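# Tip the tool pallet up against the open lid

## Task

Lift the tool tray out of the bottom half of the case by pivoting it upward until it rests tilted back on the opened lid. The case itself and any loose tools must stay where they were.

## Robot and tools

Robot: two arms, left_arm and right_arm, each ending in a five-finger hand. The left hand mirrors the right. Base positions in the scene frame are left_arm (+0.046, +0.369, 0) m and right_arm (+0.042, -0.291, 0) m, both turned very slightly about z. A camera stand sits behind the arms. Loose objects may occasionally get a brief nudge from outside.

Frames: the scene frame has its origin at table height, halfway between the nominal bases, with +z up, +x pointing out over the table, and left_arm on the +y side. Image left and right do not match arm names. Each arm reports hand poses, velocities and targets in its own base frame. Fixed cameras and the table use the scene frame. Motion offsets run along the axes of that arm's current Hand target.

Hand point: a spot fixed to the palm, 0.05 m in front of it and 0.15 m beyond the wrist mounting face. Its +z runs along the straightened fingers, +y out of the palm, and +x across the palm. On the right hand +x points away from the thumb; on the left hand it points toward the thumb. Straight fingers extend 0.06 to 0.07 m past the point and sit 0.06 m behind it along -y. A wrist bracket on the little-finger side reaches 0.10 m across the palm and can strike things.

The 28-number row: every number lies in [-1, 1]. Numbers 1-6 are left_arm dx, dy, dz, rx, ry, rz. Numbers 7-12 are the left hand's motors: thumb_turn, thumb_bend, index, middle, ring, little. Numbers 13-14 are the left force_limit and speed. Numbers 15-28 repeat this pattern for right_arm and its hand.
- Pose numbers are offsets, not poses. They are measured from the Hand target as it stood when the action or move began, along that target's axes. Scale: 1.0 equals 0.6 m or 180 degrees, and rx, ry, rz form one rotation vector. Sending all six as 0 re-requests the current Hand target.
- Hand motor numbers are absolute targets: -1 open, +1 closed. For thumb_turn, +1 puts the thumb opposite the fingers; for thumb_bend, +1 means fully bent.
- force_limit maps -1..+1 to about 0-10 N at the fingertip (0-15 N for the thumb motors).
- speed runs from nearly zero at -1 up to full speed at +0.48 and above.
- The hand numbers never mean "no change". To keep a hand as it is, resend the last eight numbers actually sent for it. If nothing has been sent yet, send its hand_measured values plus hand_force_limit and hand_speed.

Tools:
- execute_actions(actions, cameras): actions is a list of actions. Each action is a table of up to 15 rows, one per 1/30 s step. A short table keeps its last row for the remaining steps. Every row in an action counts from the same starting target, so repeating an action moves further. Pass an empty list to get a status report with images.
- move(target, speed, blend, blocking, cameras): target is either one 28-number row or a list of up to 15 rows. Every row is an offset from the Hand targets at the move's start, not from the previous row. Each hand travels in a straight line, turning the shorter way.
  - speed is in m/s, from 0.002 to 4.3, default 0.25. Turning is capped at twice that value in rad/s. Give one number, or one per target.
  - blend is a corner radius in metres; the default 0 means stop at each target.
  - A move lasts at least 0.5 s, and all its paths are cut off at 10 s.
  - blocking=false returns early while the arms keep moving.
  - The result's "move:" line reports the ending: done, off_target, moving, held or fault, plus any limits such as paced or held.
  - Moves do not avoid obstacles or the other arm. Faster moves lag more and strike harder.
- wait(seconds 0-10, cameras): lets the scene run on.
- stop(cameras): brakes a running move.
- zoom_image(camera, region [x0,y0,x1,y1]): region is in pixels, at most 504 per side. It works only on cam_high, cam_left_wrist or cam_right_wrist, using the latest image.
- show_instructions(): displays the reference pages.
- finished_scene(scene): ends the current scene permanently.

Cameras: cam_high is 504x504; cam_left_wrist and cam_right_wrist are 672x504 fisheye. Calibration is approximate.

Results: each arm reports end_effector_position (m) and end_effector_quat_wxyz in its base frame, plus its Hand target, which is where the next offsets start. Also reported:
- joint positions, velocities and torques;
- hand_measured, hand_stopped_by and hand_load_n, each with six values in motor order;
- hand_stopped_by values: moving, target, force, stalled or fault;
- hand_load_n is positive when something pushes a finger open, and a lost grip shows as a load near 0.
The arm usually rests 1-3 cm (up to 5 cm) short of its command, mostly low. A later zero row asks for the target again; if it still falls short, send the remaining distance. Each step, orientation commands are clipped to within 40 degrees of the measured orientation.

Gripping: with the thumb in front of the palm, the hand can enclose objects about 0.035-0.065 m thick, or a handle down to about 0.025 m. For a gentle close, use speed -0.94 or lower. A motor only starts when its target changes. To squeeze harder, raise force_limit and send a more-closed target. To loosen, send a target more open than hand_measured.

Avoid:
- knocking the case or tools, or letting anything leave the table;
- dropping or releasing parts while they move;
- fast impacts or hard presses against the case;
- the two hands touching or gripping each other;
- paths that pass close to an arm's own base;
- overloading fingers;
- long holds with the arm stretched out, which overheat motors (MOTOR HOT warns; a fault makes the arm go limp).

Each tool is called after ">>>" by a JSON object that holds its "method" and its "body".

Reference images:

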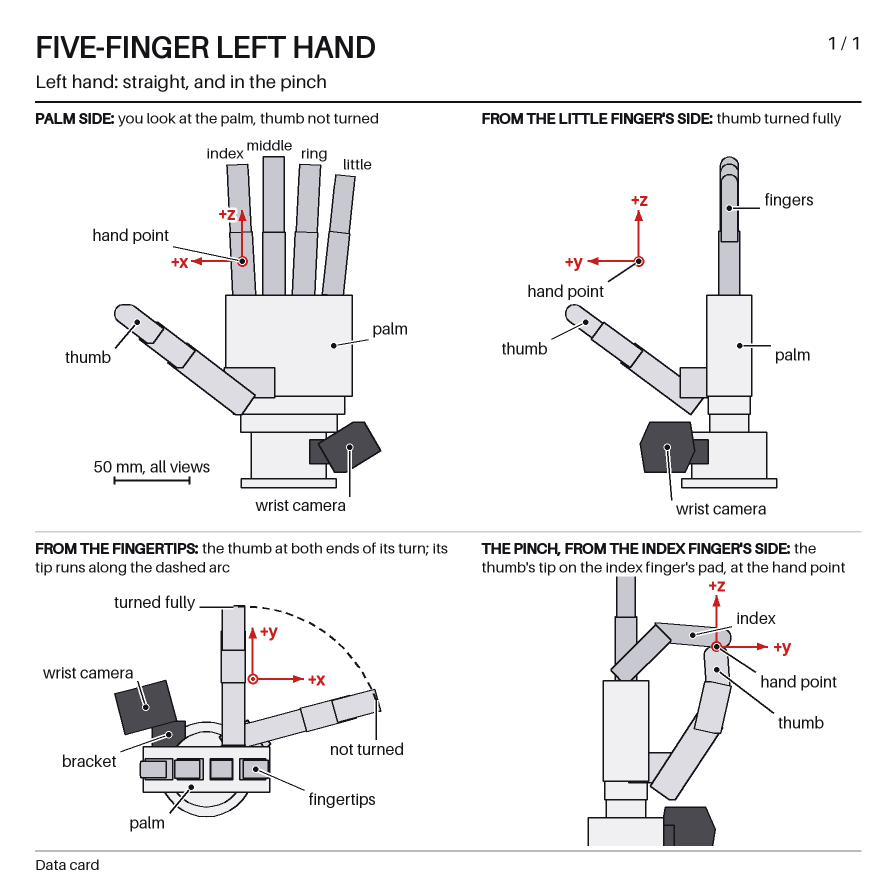

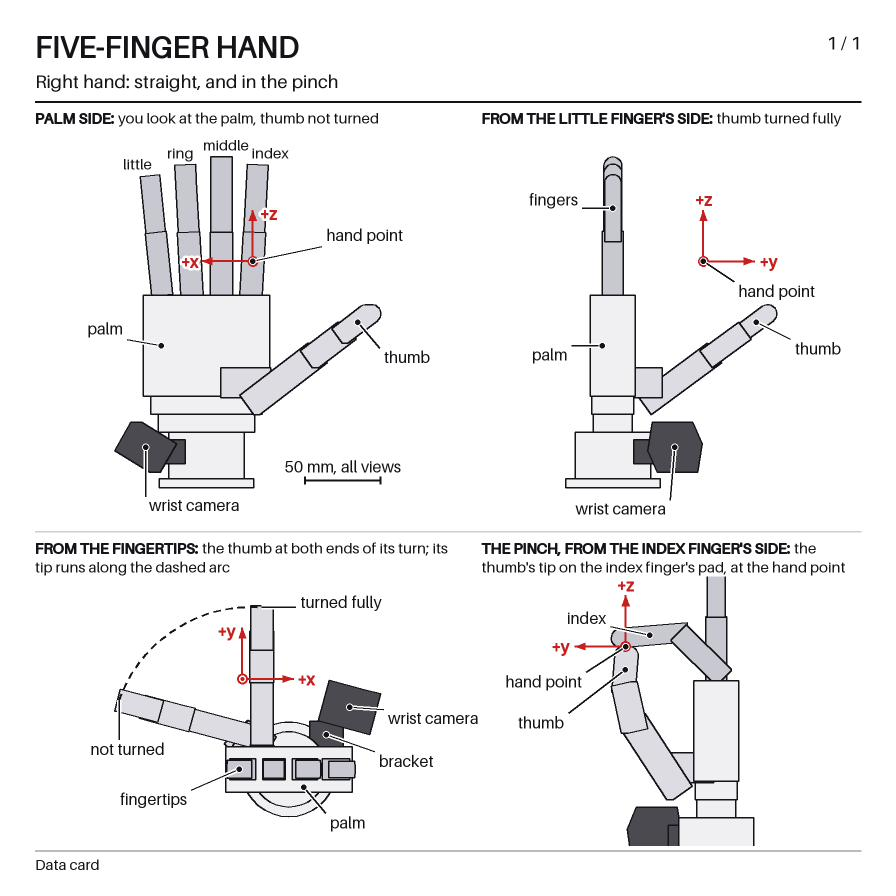

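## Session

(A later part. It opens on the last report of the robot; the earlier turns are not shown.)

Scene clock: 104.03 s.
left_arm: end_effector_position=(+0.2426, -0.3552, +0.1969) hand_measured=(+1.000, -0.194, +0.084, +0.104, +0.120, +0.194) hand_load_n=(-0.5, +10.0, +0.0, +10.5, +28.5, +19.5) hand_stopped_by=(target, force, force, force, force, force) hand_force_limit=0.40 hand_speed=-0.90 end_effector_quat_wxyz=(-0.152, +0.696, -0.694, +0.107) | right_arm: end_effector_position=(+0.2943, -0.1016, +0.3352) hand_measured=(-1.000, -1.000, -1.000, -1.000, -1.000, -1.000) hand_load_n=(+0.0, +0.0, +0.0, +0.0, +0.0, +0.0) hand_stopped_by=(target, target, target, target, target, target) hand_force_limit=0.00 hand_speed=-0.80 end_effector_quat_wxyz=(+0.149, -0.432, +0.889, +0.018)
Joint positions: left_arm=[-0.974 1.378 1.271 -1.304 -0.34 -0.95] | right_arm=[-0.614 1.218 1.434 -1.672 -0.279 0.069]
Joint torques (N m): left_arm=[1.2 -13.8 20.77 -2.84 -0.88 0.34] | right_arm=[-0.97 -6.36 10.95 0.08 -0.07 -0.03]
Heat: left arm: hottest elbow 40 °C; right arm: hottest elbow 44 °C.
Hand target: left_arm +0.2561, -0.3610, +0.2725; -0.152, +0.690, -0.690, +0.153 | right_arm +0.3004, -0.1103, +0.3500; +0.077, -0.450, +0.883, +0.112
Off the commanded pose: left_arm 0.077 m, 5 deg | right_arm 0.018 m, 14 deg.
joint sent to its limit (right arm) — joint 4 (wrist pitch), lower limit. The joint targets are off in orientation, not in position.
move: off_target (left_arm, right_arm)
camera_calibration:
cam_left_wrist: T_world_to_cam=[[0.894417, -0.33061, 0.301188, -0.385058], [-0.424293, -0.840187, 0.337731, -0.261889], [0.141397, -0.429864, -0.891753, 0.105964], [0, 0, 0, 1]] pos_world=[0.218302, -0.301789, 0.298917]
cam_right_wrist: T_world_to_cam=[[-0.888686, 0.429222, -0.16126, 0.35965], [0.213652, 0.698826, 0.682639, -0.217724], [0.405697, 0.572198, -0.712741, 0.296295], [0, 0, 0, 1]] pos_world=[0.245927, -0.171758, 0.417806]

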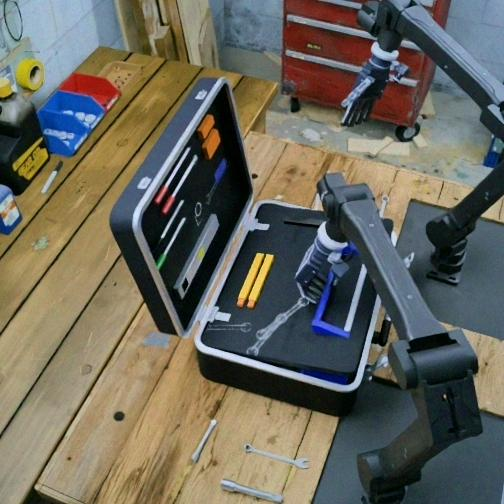

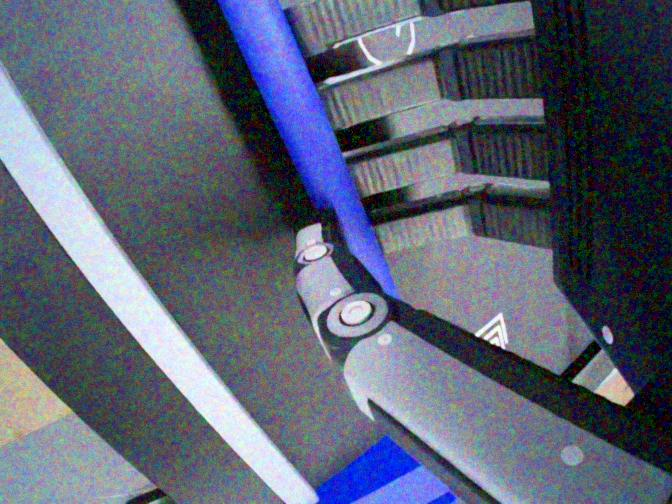

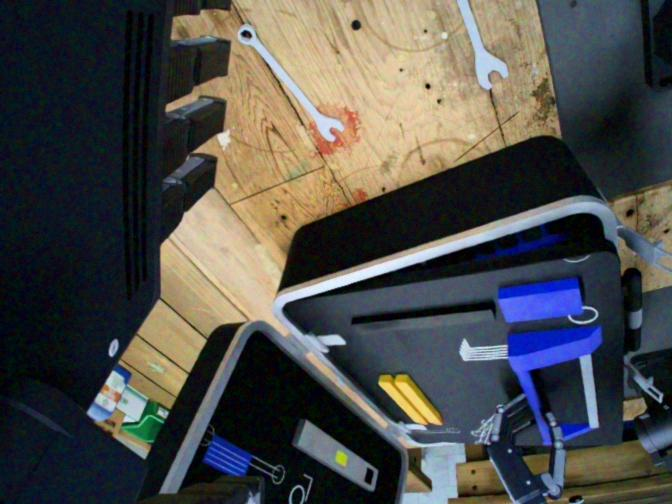

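>>> {"method": "move", "body": {"target": [0,-0.0558,-0.0567,0,0,0,1,-0.1,0.35,0.35,0.35,0.4,0.4,-0.9,0,0,0,0,0,0,-1,-1,-1,-1,-1,-1,0,-0.8], "speed": 0.05, "cameras": ["all"]}}

Scene clock: 106.27 s.
left_arm: end_effector_position=(+0.2549, -0.3538, +0.2321) hand_measured=(+1.000, -0.194, +0.084, +0.104, +0.120, +0.194) hand_load_n=(+0.5, +10.0, +0.5, +15.5, +36.0, +11.0) hand_stopped_by=(target, force, force, force, force, force) hand_force_limit=0.40 hand_speed=-0.90 end_effector_quat_wxyz=(-0.153, +0.692, -0.700, +0.089) | right_arm: end_effector_position=(+0.2943, -0.1016, +0.3352) hand_measured=(-1.000, -1.000, -1.000, -1.000, -1.000, -1.000) hand_load_n=(+0.0, +0.0, +0.0, +0.0, +0.0, +0.0) hand_stopped_by=(target, target, target, target, target, target) hand_force_limit=0.00 hand_speed=-0.80 end_effector_quat_wxyz=(+0.149, -0.432, +0.889, +0.018)
Joint positions: left_arm=[-0.946 1.413 1.4 -1.425 -0.33 -0.911] | right_arm=[-0.614 1.218 1.434 -1.672 -0.279 0.069]
Joint torques (N m): left_arm=[0.56 -14.92 22.16 -2.3 -0.98 0.29] | right_arm=[-0.91 -6.36 10.92 0.06 -0.07 -0.03]
Heat: left arm: hottest elbow 41 °C; right arm: hottest elbow 44 °C.
Hand target: left_arm +0.2721, -0.3610, +0.3176; -0.152, +0.690, -0.690, +0.153 | right_arm +0.3004, -0.1103, +0.3500; +0.077, -0.450, +0.883, +0.112
Off the commanded pose: left_arm 0.087 m, 7 deg | right_arm 0.018 m, 14 deg.
joint sent to its limit (right arm) — joint 4 (wrist pitch), lower limit. The joint targets are off in orientation, not in position.
move: off_target (left_arm, right_arm)
camera_calibration:
cam_left_wrist: T_world_to_cam=[[0.899039, -0.345988, 0.268368, -0.40516], [-0.422583, -0.846117, 0.324822, -0.266869], [0.114686, -0.405436, -0.906901, 0.155194], [0, 0, 0, 1]] pos_world=[0.233682, -0.303061, 0.336163]
cam_right_wrist: T_world_to_cam=[[-0.888686, 0.429222, -0.16126, 0.35965], [0.213652, 0.698826, 0.682639, -0.217724], [0.405697, 0.572198, -0.712741, 0.296295], [0, 0, 0, 1]] pos_world=[0.245927, -0.171758, 0.417806]

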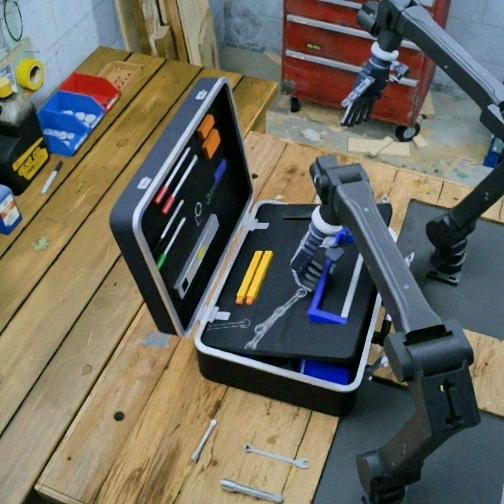

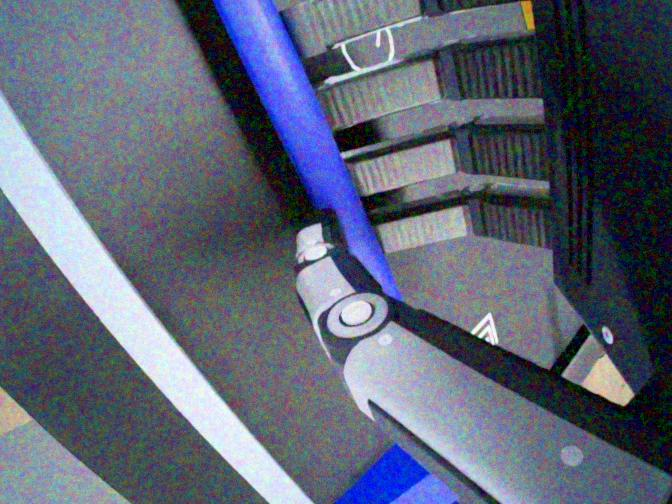

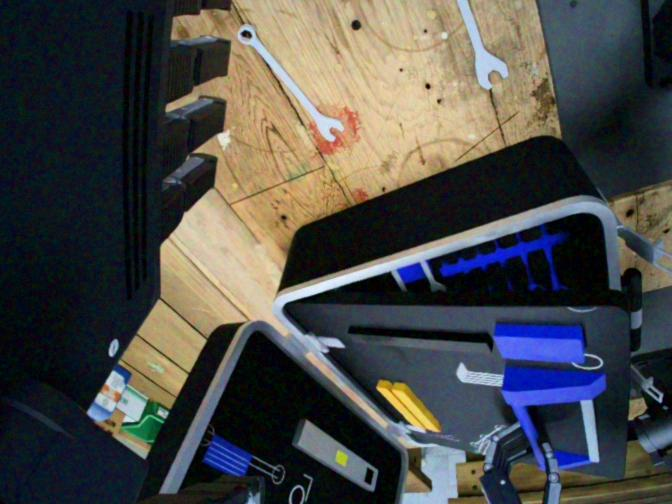

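>>> {"method": "move", "body": {"target": [0.0017,-0.0661,-0.0471,-0.039,0.0252,-0.0118,1,-0.1,0.35,0.35,0.35,0.4,0.4,-0.9,0,0,0,0,0,0,-1,-1,-1,-1,-1,-1,0,-0.8], "speed": 0.05, "cameras": ["all"]}}

Scene clock: 113.70 s.
left_arm: end_effector_position=(+0.2742, -0.3526, +0.2704) hand_measured=(+1.000, -0.194, +0.084, +0.104, +0.120, +0.196) hand_load_n=(+4.0, +6.0, +0.0, +17.5, +27.0, +2.5) hand_stopped_by=(target, force, force, force, force, force) hand_force_limit=0.40 hand_speed=-0.90 end_effector_quat_wxyz=(-0.082, +0.698, -0.709, +0.055) | right_arm: end_effector_position=(+0.2943, -0.1016, +0.3352) hand_measured=(-1.000, -1.000, -1.000, -1.000, -1.000, -1.000) hand_load_n=(+0.0, +0.0, +0.0, +0.0, +0.0, +0.0) hand_stopped_by=(target, target, target, target, target, target) hand_force_limit=0.00 hand_speed=-0.80 end_effector_quat_wxyz=(+0.149, -0.432, +0.889, +0.018)
Joint positions: left_arm=[-0.838 1.48 1.568 -1.554 -0.168 -0.815] | right_arm=[-0.614 1.218 1.434 -1.672 -0.279 0.069]
Joint torques (N m): left_arm=[1.38 -15.68 22.94 -1.07 -0.31 -0.01] | right_arm=[-0.91 -6.42 10.92 0.06 -0.08 -0.03]
Heat: left arm: hottest elbow 45 °C; right arm: hottest elbow 45 °C.
Hand target: left_arm +0.2962, -0.3620, +0.3598; -0.080, +0.705, -0.691, +0.141 | right_arm +0.3004, -0.1103, +0.3500; +0.077, -0.450, +0.883, +0.112
Off the commanded pose: left_arm 0.093 m, 10 deg | right_arm 0.018 m, 14 deg.
joint sent to its limit (right arm) — joint 4 (wrist pitch), lower limit. The joint targets are off in orientation, not in position.
move: off_target (left_arm, right_arm)
camera_calibration:
cam_left_wrist: T_world_to_cam=[[0.928571, -0.339931, 0.149008, -0.406009], [-0.370477, -0.824636, 0.427461, -0.304592], [-0.0224297, -0.452132, -0.891669, 0.205159], [0, 0, 0, 1]] pos_world=[0.268765, -0.296434, 0.373634]
cam_right_wrist: T_world_to_cam=[[-0.888686, 0.429222, -0.16126, 0.35965], [0.213652, 0.698826, 0.682639, -0.217724], [0.405697, 0.572198, -0.712741, 0.296295], [0, 0, 0, 1]] pos_world=[0.245927, -0.171758, 0.417806]

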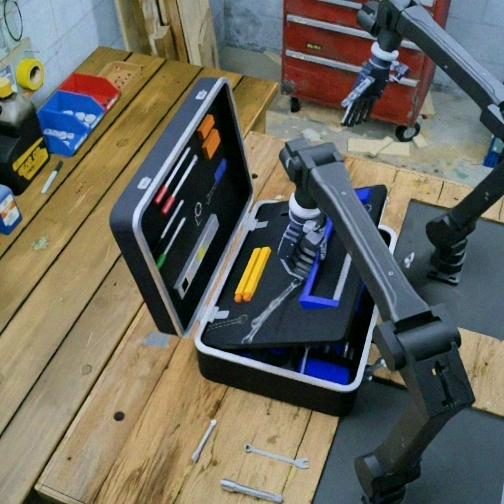

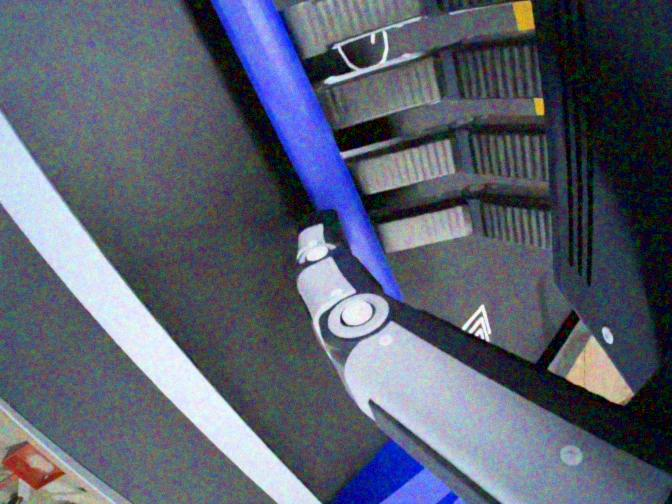

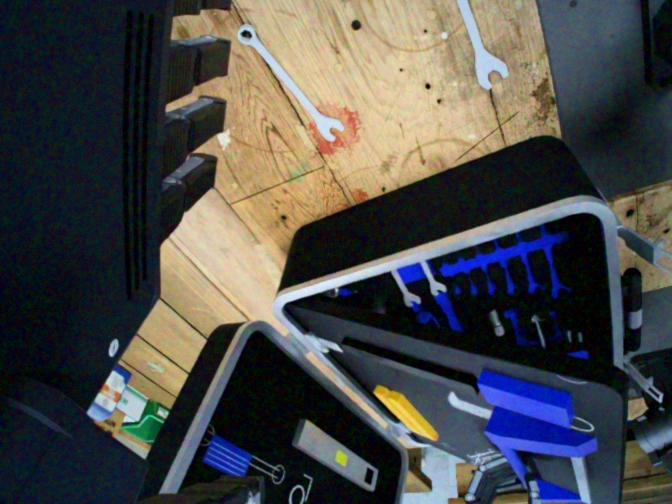

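>>> {"method": "move", "body": {"target": [0.0071,-0.0903,-0.0512,-0.028,0,0,1,-0.1,0.35,0.35,0.35,0.4,0.4,-0.9,0.0488,0.0237,0.2165,0.2562,0.0042,-0.2231,1,-1,0.7,0.7,0.7,0.7,0,0], "speed": 0.06, "cameras": ["all"]}}

Scene clock: 122.70 s.
left_arm: end_effector_position=(+0.3159, -0.3513, +0.3191) hand_measured=(+1.000, -0.192, +0.084, +0.104, +0.120, +0.196) hand_load_n=(+1.5, +4.0, +3.5, +14.0, +18.0, +2.0) hand_stopped_by=(target, force, force, force, force, force) hand_force_limit=0.40 hand_speed=-0.90 end_effector_quat_wxyz=(-0.043, +0.697, -0.714, +0.044) | right_arm: end_effector_position=(+0.2739, -0.0905, +0.2175) hand_measured=(+1.000, -1.000, +0.700, +0.700, +0.700, +0.700) hand_load_n=(+0.0, -0.5, +0.0, +0.0, +0.0, +0.0) hand_stopped_by=(target, target, target, target, target, target) hand_force_limit=0.00 hand_speed=0.00 end_effector_quat_wxyz=(-0.267, +0.650, -0.663, +0.260)
Joint positions: left_arm=[-0.738 1.592 1.817 -1.703 -0.081 -0.711] | right_arm=[-0.591 0.756 0.801 -0.946 -0.398 -0.43]
Joint torques (N m): left_arm=[1.2 -16.44 22.99 0.21 0.06 -0.11] | right_arm=[0.09 -3.08 8.01 2.03 -0.32 -0.04]
Heat: left arm: hottest elbow 48 °C; right arm: hottest elbow 44 °C.
Hand target: left_arm +0.3383, -0.3620, +0.4059; -0.048, +0.707, -0.696, +0.110 | right_arm +0.2762, -0.0902, +0.2200; -0.270, +0.653, -0.653, +0.271
Off the commanded pose: left_arm 0.090 m, 8 deg | right_arm 0.003 m, 2 deg.
joint sent to its limit (left arm) — joint 4 (wrist pitch), lower limit. The joint targets are off in position and orientation.
move: off_target (left_arm)
camera_calibration:
cam_left_wrist: T_world_to_cam=[[0.933438, -0.345731, 0.0957216, -0.438093], [-0.34721, -0.803592, 0.48341, -0.326701], [-0.0902086, -0.484469, -0.870145, 0.253362], [0, 0, 0, 1]] pos_world=[0.318355, -0.291251, 0.420327]
cam_right_wrist: T_world_to_cam=[[-0.70409, -0.215256, -0.6767, 0.321013], [-0.474046, 0.851998, 0.222216, 0.161556], [0.528714, 0.477246, -0.701924, 0.16963], [0, 0, 0, 1]] pos_world=[0.212921, -0.1495, 0.300396]

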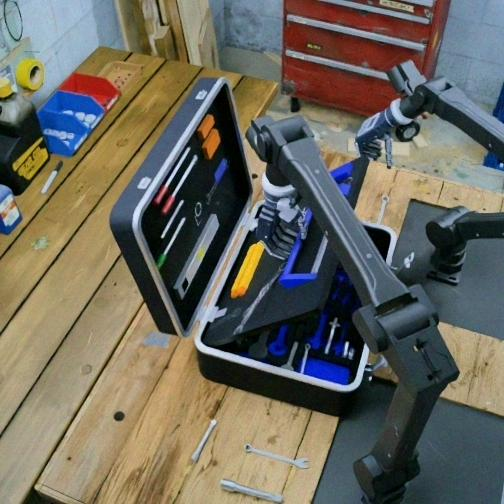

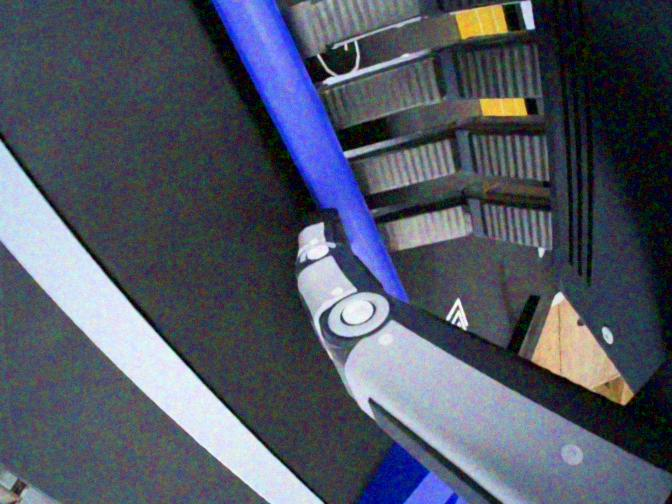

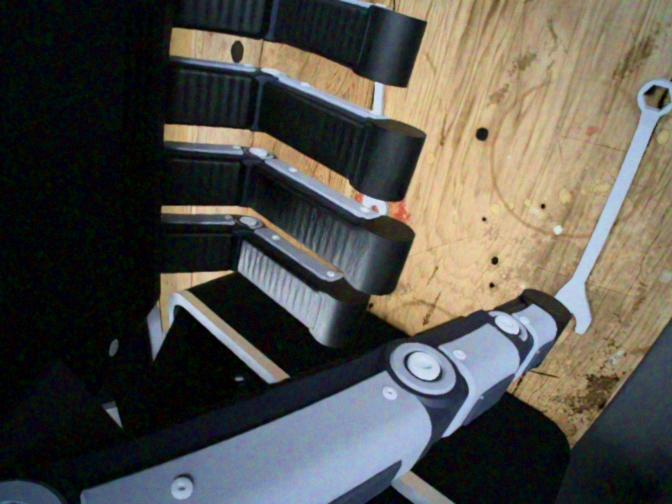

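>>> {"method": "zoom_image", "body": {"camera": "cam_high", "region": [180, 60, 440, 400]}}

Scaled by 1.482 from the camera's 504x504 image, which has a finer 720x720 frame.

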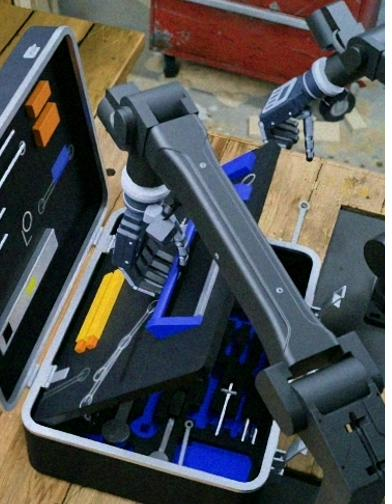

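>>> {"method": "move", "body": {"target": [0,0,0,0,0,0,1,-0.1,0.35,0.35,0.35,0.4,0.4,-0.9,-0.4483,0.0365,-0.0248,0,0,0,1,-1,0.7,0.7,0.7,0.7,0,0], "speed": 0.12, "cameras": ["all"]}}

>>> {"method": "zoom_image", "body": {"camera": "cam_high", "region": [180, 60, 440, 400]}}

Scene clock: 126.67 s.
left_arm: end_effector_position=(+0.3161, -0.3512, +0.3194) hand_measured=(+1.000, -0.192, +0.084, +0.104, +0.120, +0.196) hand_load_n=(+1.5, +3.5, +3.5, +14.0, +17.5, +2.0) hand_stopped_by=(target, force, force, force, force, force) hand_force_limit=0.40 hand_speed=-0.90 end_effector_quat_wxyz=(-0.043, +0.697, -0.714, +0.044) | right_arm: end_effector_position=(+0.2432, +0.1679, +0.1906) hand_measured=(+1.000, -1.000, +0.700, +0.700, +0.700, +0.700) hand_load_n=(+0.0, +0.0, +0.0, +0.0, +0.0, +0.0) hand_stopped_by=(target, target, target, target, target, target) hand_force_limit=0.00 hand_speed=0.00 end_effector_quat_wxyz=(-0.253, +0.659, -0.654, +0.271)
Joint positions: left_arm=[-0.738 1.592 1.818 -1.703 -0.081 -0.71] | right_arm=[0.75 0.732 0.734 -0.98 0.505 0.585]
Joint torques (N m): left_arm=[1.14 -16.21 22.94 0.13 0.09 -0.07] | right_arm=[0.67 -0.79 11.96 0.77 0.43 0.12]
Heat: left arm: hottest elbow 50 °C; right arm: hottest elbow 44 °C.
Hand target: left_arm +0.3383, -0.3620, +0.4059; -0.048, +0.707, -0.697, +0.110 | right_arm +0.2502, +0.1788, +0.2149; -0.270, +0.653, -0.653, +0.270
Off the commanded pose: left_arm 0.090 m, 8 deg | right_arm 0.028 m, 2 deg.
joint sent to its limit (left arm) — joint 4 (wrist pitch), lower limit. The joint targets are off in position and orientation.
move: off_target (left_arm, right_arm)
camera_calibration:
cam_left_wrist: T_world_to_cam=[[0.933248, -0.346061, 0.0963804, -0.438586], [-0.347796, -0.803256, 0.483546, -0.326469], [-0.0899184, -0.48479, -0.869996, 0.25344], [0, 0, 0, 1]] pos_world=[0.318554, -0.29115, 0.420626]
cam_right_wrist: T_world_to_cam=[[-0.704554, -0.251206, -0.663701, 0.340441], [-0.48247, 0.855411, 0.188401, -0.0592745], [0.52041, 0.452954, -0.723882, 0.0540416], [0, 0, 0, 1]] pos_world=[0.183137, 0.111747, 0.276239]

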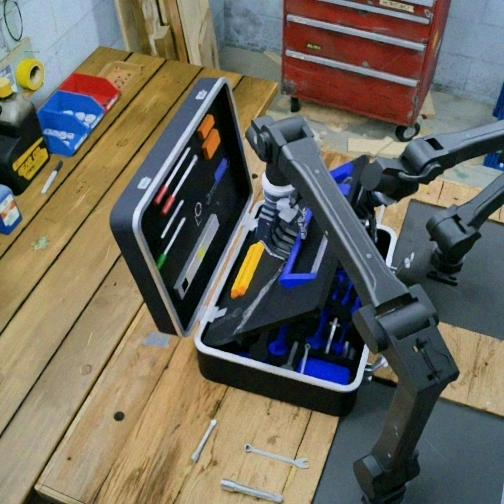

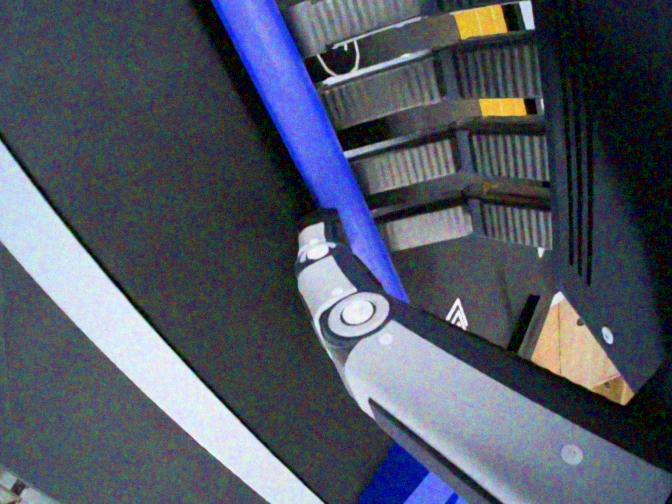

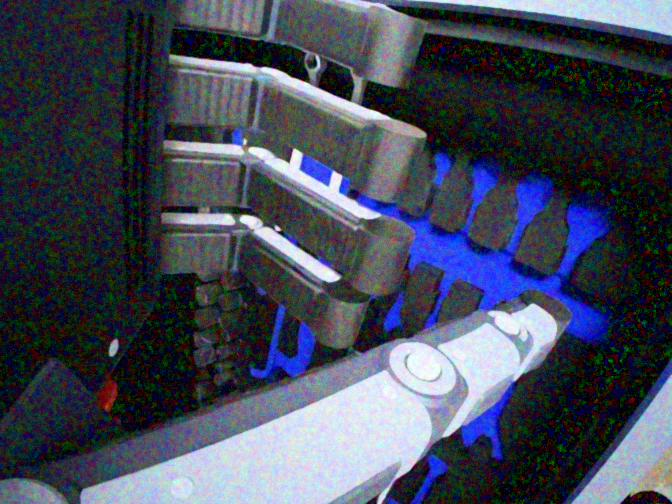

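Scaled by 1.482 from the camera's 504x504 image, which has a finer 720x720 frame.

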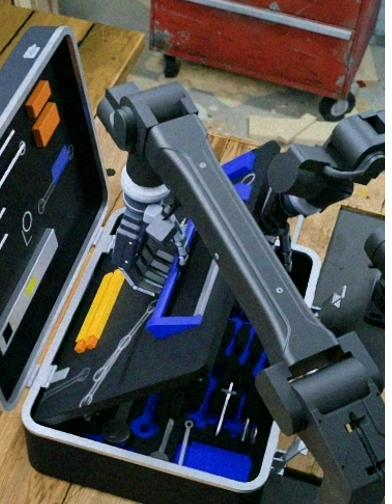

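>>> {"method": "move", "body": {"target": [0,0,0,0,0,0,1,-0.1,0.35,0.35,0.35,0.4,0.4,-0.9,0,-0.1261,-0.0978,0,0,0,1,-1,0.7,0.7,0.7,0.7,0,0], "speed": 0.08, "cameras": ["all"]}}

>>> {"method": "zoom_image", "body": {"camera": "cam_high", "region": [180, 60, 440, 400]}}

Scene clock: 128.90 s.
left_arm: end_effector_position=(+0.3260, -0.3503, +0.3294) hand_measured=(+1.000, -0.192, +0.084, +0.104, +0.120, +0.196) hand_load_n=(+1.0, +4.0, +5.5, +11.0, +12.0, +2.5) hand_stopped_by=(target, force, force, force, force, force) hand_force_limit=0.40 hand_speed=-0.90 end_effector_quat_wxyz=(-0.048, +0.697, -0.713, +0.058) | right_arm: end_effector_position=(+0.2464, +0.1728, +0.2696) hand_measured=(+1.000, -1.000, +0.700, +0.700, +0.700, +0.700) hand_load_n=(+0.0, +0.0, +0.0, +0.0, +0.0, +0.0) hand_stopped_by=(target, target, target, target, target, target) hand_force_limit=0.00 hand_speed=0.00 end_effector_quat_wxyz=(-0.239, +0.669, -0.653, +0.263)
Joint positions: left_arm=[-0.726 1.596 1.851 -1.703 -0.088 -0.698] | right_arm=[0.743 0.796 0.98 -1.191 0.486 0.575]
Joint torques (N m): left_arm=[0.56 -16.32 20.96 0.25 0.36 -0.16] | right_arm=[-1.79 -1.55 13.67 1.25 0.47 -0.09]
Heat: left arm: hottest elbow 51 °C; right arm: hottest elbow 45 °C.
Hand target: left_arm +0.3383, -0.3620, +0.4059; -0.049, +0.707, -0.696, +0.110 | right_arm +0.2623, +0.1789, +0.3100; -0.271, +0.653, -0.653, +0.270
Off the commanded pose: left_arm 0.078 m, 6 deg | right_arm 0.044 m, 4 deg.
joint sent to its limit (left arm) — joint 4 (wrist pitch), lower limit. The joint targets are off in position and orientation.
move: off_target (left_arm, right_arm)
camera_calibration:
cam_left_wrist: T_world_to_cam=[[0.930407, -0.344612, 0.124839, -0.456392], [-0.360289, -0.797321, 0.484221, -0.321239], [-0.0673313, -0.495501, -0.865994, 0.251033], [0, 0, 0, 1]] pos_world=[0.325793, -0.289022, 0.429919]
cam_right_wrist: T_world_to_cam=[[-0.723226, -0.269397, -0.635901, 0.396599], [-0.485695, 0.853001, 0.191023, -0.0762584], [0.490963, 0.447006, -0.747757, 0.121998], [0, 0, 0, 1]] pos_world=[0.189895, 0.117357, 0.35799]

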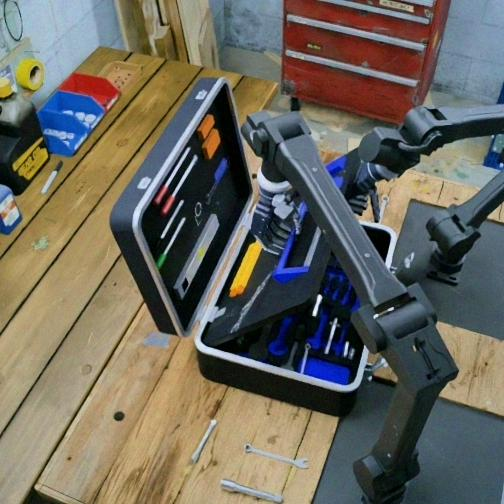

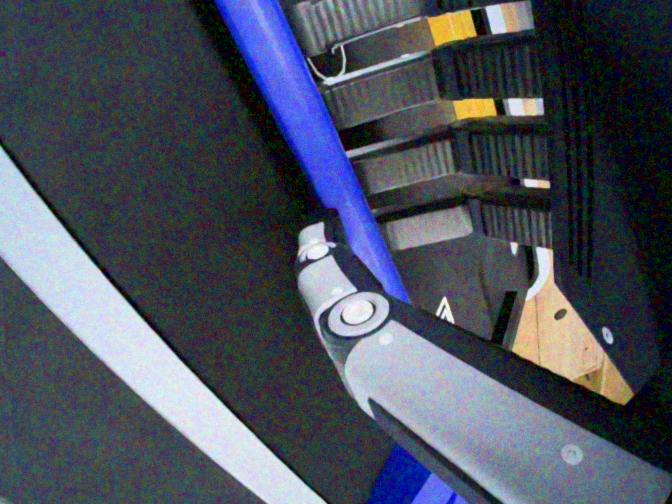

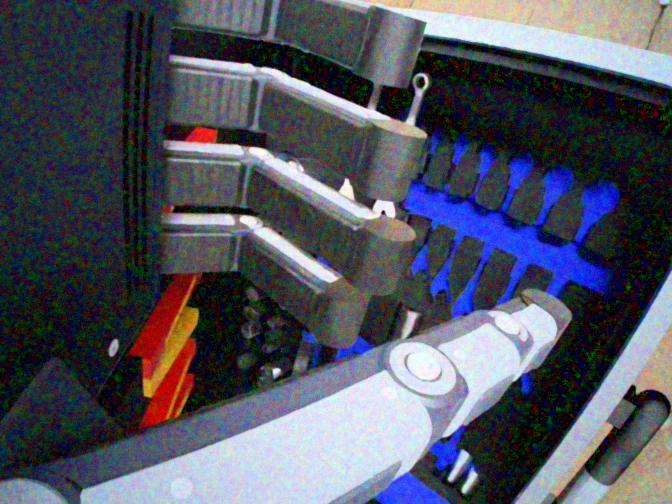

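Scaled by 1.482 from the camera's 504x504 image, which has a finer 720x720 frame.

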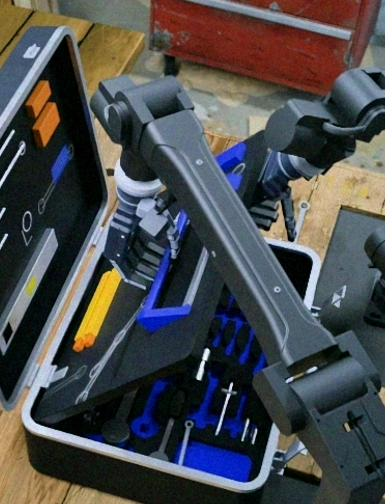

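>>> {"method": "move", "body": {"target": [0,0,0,0,0,0,1,-0.1,0.35,0.35,0.35,0.4,0.4,-0.9,0,-0.0825,0.0105,-0.03,0,0,1,-1,0.7,0.7,0.7,0.7,0,0], "speed": 0.06, "cameras": ["all"]}}

>>> {"method": "zoom_image", "body": {"camera": "cam_high", "region": [180, 60, 440, 400]}}

Scene clock: 130.70 s.
left_arm: end_effector_position=(+0.3500, -0.3489, +0.3450) hand_measured=(+1.000, -0.192, +0.082, +0.104, +0.122, +0.196) hand_load_n=(+0.5, +2.5, +7.5, +6.0, +0.5, +7.0) hand_stopped_by=(target, force, force, force, force, force) hand_force_limit=0.40 hand_speed=-0.90 end_effector_quat_wxyz=(-0.063, +0.701, -0.704, +0.090) | right_arm: end_effector_position=(+0.2684, +0.1726, +0.2955) hand_measured=(+1.000, -1.000, +0.700, +0.700, +0.700, +0.700) hand_load_n=(+0.0, +0.0, +0.0, +0.0, +0.0, +0.0) hand_stopped_by=(target, target, target, target, target, target) hand_force_limit=0.00 hand_speed=0.00 end_effector_quat_wxyz=(-0.196, +0.688, -0.664, +0.219)
Joint positions: left_arm=[-0.701 1.602 1.9 -1.676 -0.11 -0.686] | right_arm=[0.617 0.927 1.143 -1.292 0.349 0.493]
Joint torques (N m): left_arm=[-1.14 -16.38 17.68 -0.88 1.09 -0.32] | right_arm=[-2.9 -2.37 14.83 2.33 0.77 -0.12]
Heat: left arm: hottest elbow 51 °C; right arm: hottest elbow 45 °C.
Hand target: left_arm +0.3382, -0.3620, +0.4058; -0.048, +0.707, -0.697, +0.110 | right_arm +0.3017, +0.1788, +0.3405; -0.239, +0.665, -0.665, +0.239
Off the commanded pose: left_arm 0.063 m, 3 deg | right_arm 0.056 m, 6 deg.
joint sent to its limit (left arm) — joint 4 (wrist pitch), lower limit. The joint targets are off in position and orientation.
move: off_target (left_arm, right_arm)
camera_calibration:
cam_left_wrist: T_world_to_cam=[[0.925126, -0.324796, 0.196596, -0.496252], [-0.379661, -0.790605, 0.480417, -0.308514], [-0.000607657, -0.519086, -0.854722, 0.23145], [0, 0, 0, 1]] pos_world=[0.342105, -0.284951, 0.443602]
cam_right_wrist: T_world_to_cam=[[-0.797184, -0.276248, -0.536829, 0.42068], [-0.463883, 0.849363, 0.251784, -0.0934993], [0.386407, 0.449744, -0.805245, 0.175158], [0, 0, 0, 1]] pos_world=[0.224304, 0.11685, 0.39042]

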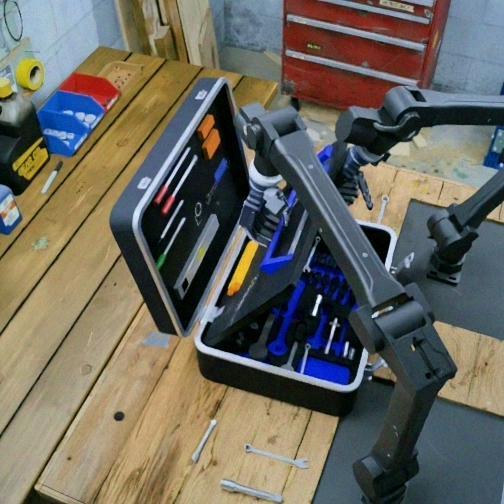

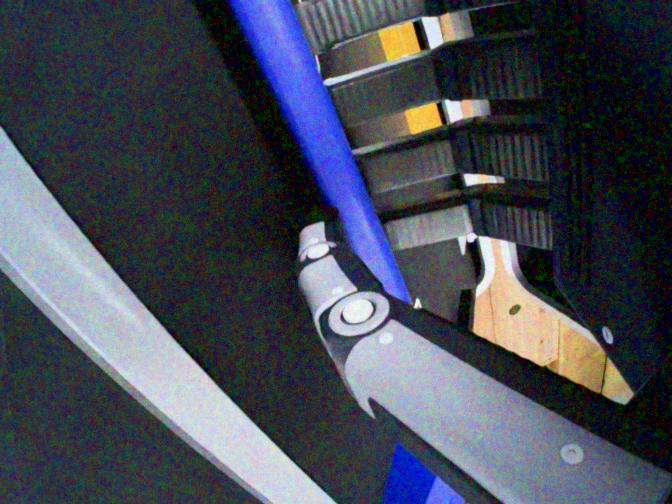

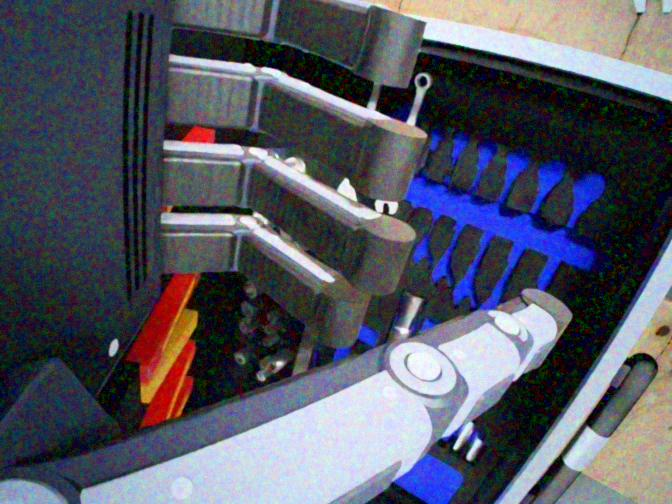

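Scaled by 1.482 from the camera's 504x504 image, which has a finer 720x720 frame.

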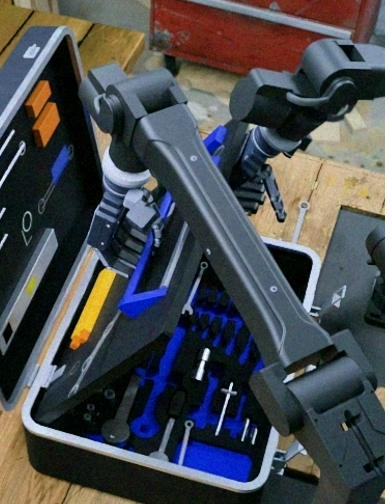

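>>> {"method": "move", "body": {"target": [-0.0273,-0.0015,0.0837,0,0,0,1,-0.1,0.35,0.35,0.35,0.4,0.4,-0.9,0,-0.0492,0.0083,-0.045,0,0,1,-1,0.7,0.7,0.7,0.7,0,0], "speed": 0.05, "cameras": ["cam_high"]}}

>>> {"method": "zoom_image", "body": {"camera": "cam_high", "region": [180, 60, 440, 400]}}

Scene clock: 133.27 s.
left_arm: end_effector_position=(+0.3701, -0.3472, +0.3515) hand_measured=(+1.000, -0.190, +0.084, +0.106, +0.122, +0.196) hand_load_n=(+0.0, +0.0, +6.5, -10.0, +0.0, +0.0) hand_stopped_by=(target, force, force, force, force, force) hand_force_limit=0.40 hand_speed=-0.90 end_effector_quat_wxyz=(-0.064, +0.713, -0.688, +0.121) | right_arm: end_effector_position=(+0.2834, +0.1744, +0.3190) hand_measured=(+1.000, -1.000, +0.700, +0.700, +0.700, +0.700) hand_load_n=(+0.0, +0.0, +0.0, +0.0, +0.0, +0.0) hand_stopped_by=(target, target, target, target, target, target) hand_force_limit=0.00 hand_speed=0.00 end_effector_quat_wxyz=(-0.149, +0.700, -0.678, +0.165)
Joint positions: left_arm=[-0.67 1.593 1.9 -1.622 -0.103 -0.692] | right_arm=[0.53 1.062 1.314 -1.437 0.233 0.452]
Joint torques (N m): left_arm=[-0.73 -13.68 9.21 -1.05 0.74 0.03] | right_arm=[-3.49 -2.26 14.64 2.63 0.87 -0.18]
Heat: left arm: hottest elbow 51 °C; right arm: hottest elbow 46 °C.
Hand target: left_arm +0.3502, -0.3499, +0.3559; -0.048, +0.707, -0.697, +0.110 | right_arm +0.3276, +0.1789, +0.3553; -0.192, +0.681, -0.681, +0.192
Off the commanded pose: left_arm 0.021 m, 2 deg | right_arm 0.058 m, 6 deg.
move: off_target (left_arm, right_arm)
Images, in order (width x height): cam_high 504x504.

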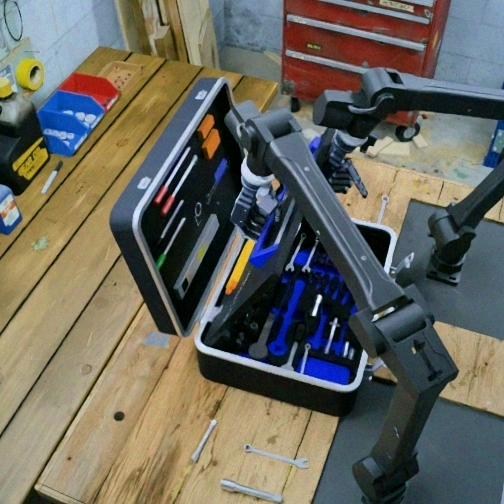

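Scaled by 1.482 from the camera's 504x504 image, which has a finer 720x720 frame.

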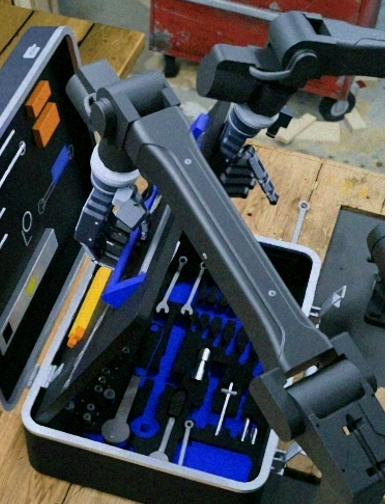

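>>> {"method": "move", "body": {"target": [-0.0055,-0.0312,0.0135,0,0,0,1,-0.1,-0.6,-0.6,-0.6,-0.6,0.4,-0.3,0,0,0,0,0,0,1,-1,0.7,0.7,0.7,0.7,0,0], "speed": 0.05, "cameras": ["cam_high","cam_left_wrist"]}}

>>> {"method": "zoom_image", "body": {"camera": "cam_high", "region": [180, 60, 440, 400]}}

Scene clock: 135.10 s.
left_arm: end_effector_position=(+0.3690, -0.3464, +0.3577) hand_measured=(+1.000, -0.188, -0.600, -0.600, -0.600, -0.600) hand_load_n=(+1.5, -5.5, +0.0, +0.0, +0.0, +0.0) hand_stopped_by=(target, force, target, target, target, target) hand_force_limit=0.40 hand_speed=-0.30 end_effector_quat_wxyz=(-0.051, +0.716, -0.684, +0.127) | right_arm: end_effector_position=(+0.2874, +0.1744, +0.3214) hand_measured=(+1.000, -1.000, +0.700, +0.700, +0.700, +0.700) hand_load_n=(+0.0, +0.0, +0.0, +0.0, +0.5, +0.0) hand_stopped_by=(target, target, target, target, target, target) hand_force_limit=0.00 hand_speed=0.00 end_effector_quat_wxyz=(-0.149, +0.701, -0.678, +0.166)
Joint positions: left_arm=[-0.659 1.586 1.904 -1.624 -0.075 -0.695] | right_arm=[0.525 1.072 1.326 -1.437 0.233 0.445]
Joint torques (N m): left_arm=[0.79 -10.75 11.25 -0.39 0.06 0.35] | right_arm=[-3.14 -3.19 13.98 2.77 0.83 -0.11]
Heat: left arm: hottest elbow 50 °C; right arm: hottest elbow 47 °C.
Hand target: left_arm +0.3704, -0.3468, +0.3518; -0.048, +0.707, -0.697, +0.110 | right_arm +0.3276, +0.1789, +0.3554; -0.192, +0.681, -0.681, +0.192
Off the commanded pose: left_arm 0.006 m, 3 deg | right_arm 0.053 m, 6 deg.
move: off_target (left_arm, right_arm)
camera_calibration:
cam_left_wrist: T_world_to_cam=[[0.930369, -0.268123, 0.250048, -0.516931], [-0.362997, -0.769383, 0.525627, -0.320394], [0.0514501, -0.579794, -0.813137, 0.188402], [0, 0, 0, 1]] pos_world=[0.354941, -0.275872, 0.450862]
Images, in order (width x height): cam_high 504x504, cam_left_wrist 672x504.

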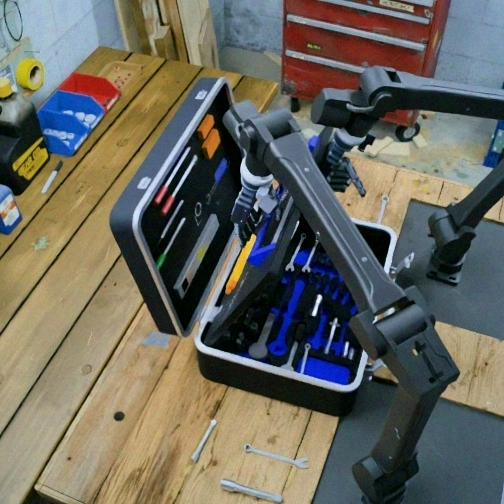

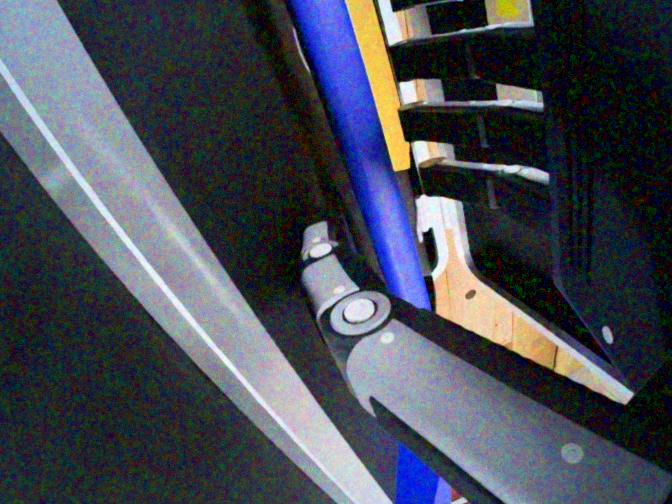

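Scaled by 1.482 from the camera's 504x504 image, which has a finer 720x720 frame.

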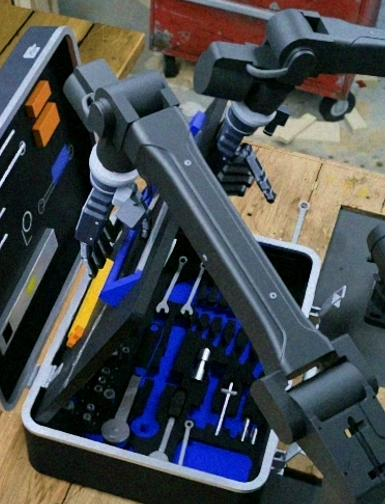

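>>> {"method": "move", "body": {"target": [[0.012,-0.0652,-0.1213,0,0,0,1,-0.1,-0.6,-0.6,-0.6,-0.6,0.4,-0.3,0,0,0,0,0,0,1,-1,0.7,0.7,0.7,0.7,0,0],[-0.486,-0.0772,-0.1643,0,0,0,1,-0.1,-0.6,-0.6,-0.6,-0.6,0.4,-0.3,0,0,0,0,0,0,1,-1,0.7,0.7,0.7,0.7,0,0]], "speed": 0.12, "cameras": ["all"]}}

>>> {"method": "zoom_image", "body": {"camera": "cam_high", "region": [180, 60, 440, 400]}}

Scene clock: 139.83 s.
left_arm: end_effector_position=(+0.4001, -0.0505, +0.4312) hand_measured=(+1.000, -0.190, -0.600, -0.600, -0.600, -0.600) hand_load_n=(+0.0, +0.0, +0.0, +0.0, +0.0, +0.5) hand_stopped_by=(target, force, target, target, target, target) hand_force_limit=0.40 hand_speed=-0.30 end_effector_quat_wxyz=(-0.093, +0.704, -0.683, +0.169) | right_arm: end_effector_position=(+0.2933, +0.1745, +0.3246) hand_measured=(+1.000, -1.000, +0.700, +0.700, +0.700, +0.700) hand_load_n=(+0.0, +0.0, +0.5, +0.0, +0.0, +0.0) hand_stopped_by=(target, target, target, target, target, target) hand_force_limit=0.00 hand_speed=0.00 end_effector_quat_wxyz=(-0.150, +0.700, -0.677, +0.168)
Joint positions: left_arm=[0.008 1.395 1.894 -1.695 0.104 -0.041] | right_arm=[0.518 1.085 1.343 -1.437 0.234 0.438]
Joint torques (N m): left_arm=[0.91 -10.17 7.79 0.47 -0.11 0.13] | right_arm=[-2.55 -4.19 13.03 2.77 0.76 -0.04]
Heat: left arm: hottest elbow 49 °C; right arm: hottest elbow 48 °C.
Hand target: left_arm +0.3919, -0.0468, +0.4321; -0.048, +0.707, -0.696, +0.110 | right_arm +0.3277, +0.1788, +0.3556; -0.192, +0.681, -0.681, +0.192
Off the commanded pose: left_arm 0.009 m, 9 deg | right_arm 0.046 m, 6 deg.
joint sent to its limit (left arm) — joint 4 (wrist pitch), lower limit. The joint targets are off in orientation, not in position.
move: off_target (left_arm, right_arm)
camera_calibration:
cam_left_wrist: T_world_to_cam=[[0.890821, -0.277793, 0.359539, -0.516722], [-0.43115, -0.766486, 0.476035, -0.0713808], [0.143342, -0.579078, -0.802572, 0.376937], [0, 0, 0, 1]] pos_world=[0.3755, 0.0200223, 0.522281]
cam_right_wrist: T_world_to_cam=[[-0.866188, -0.272008, -0.419201, 0.438081], [-0.421072, 0.849026, 0.319145, -0.125267], [0.269103, 0.452953, -0.849951, 0.236608], [0, 0, 0, 1]] pos_world=[0.263042, 0.118344, 0.424727]

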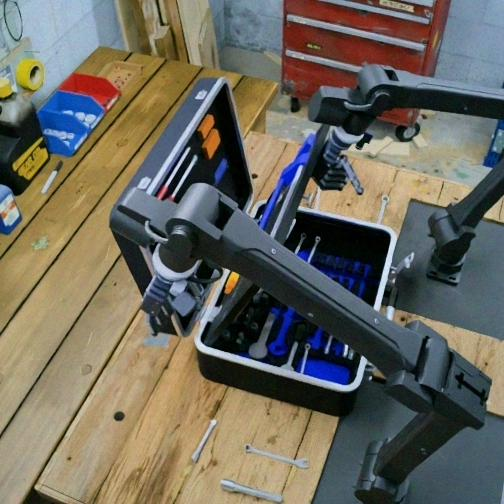

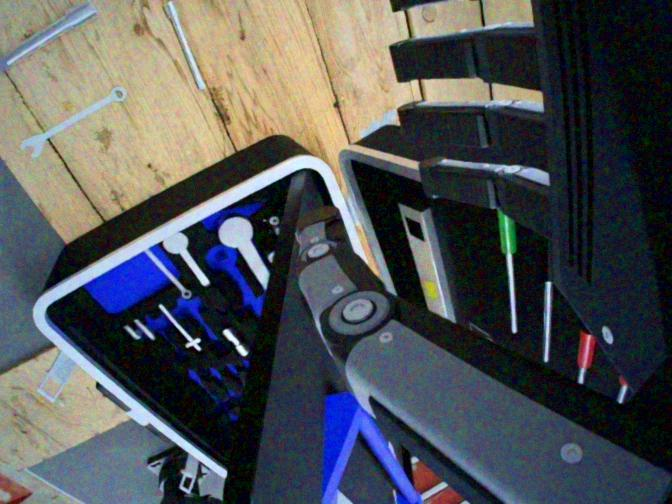

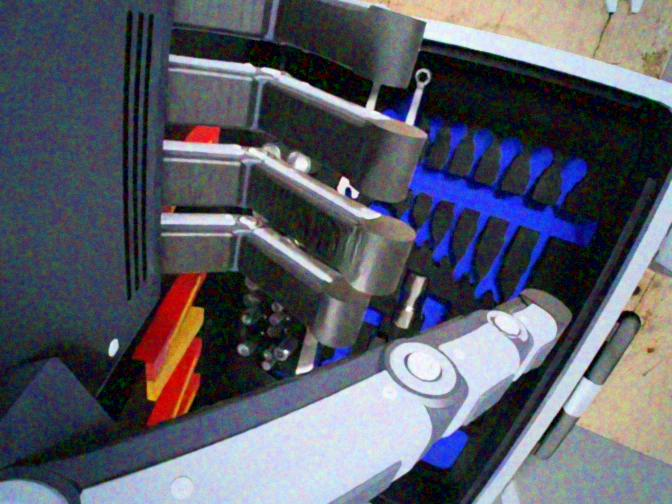

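Scaled by 1.482 from the camera's 504x504 image, which has a finer 720x720 frame.

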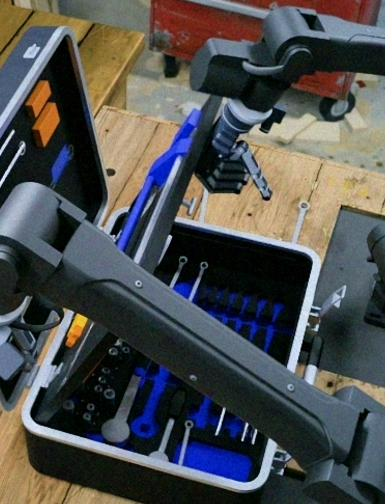

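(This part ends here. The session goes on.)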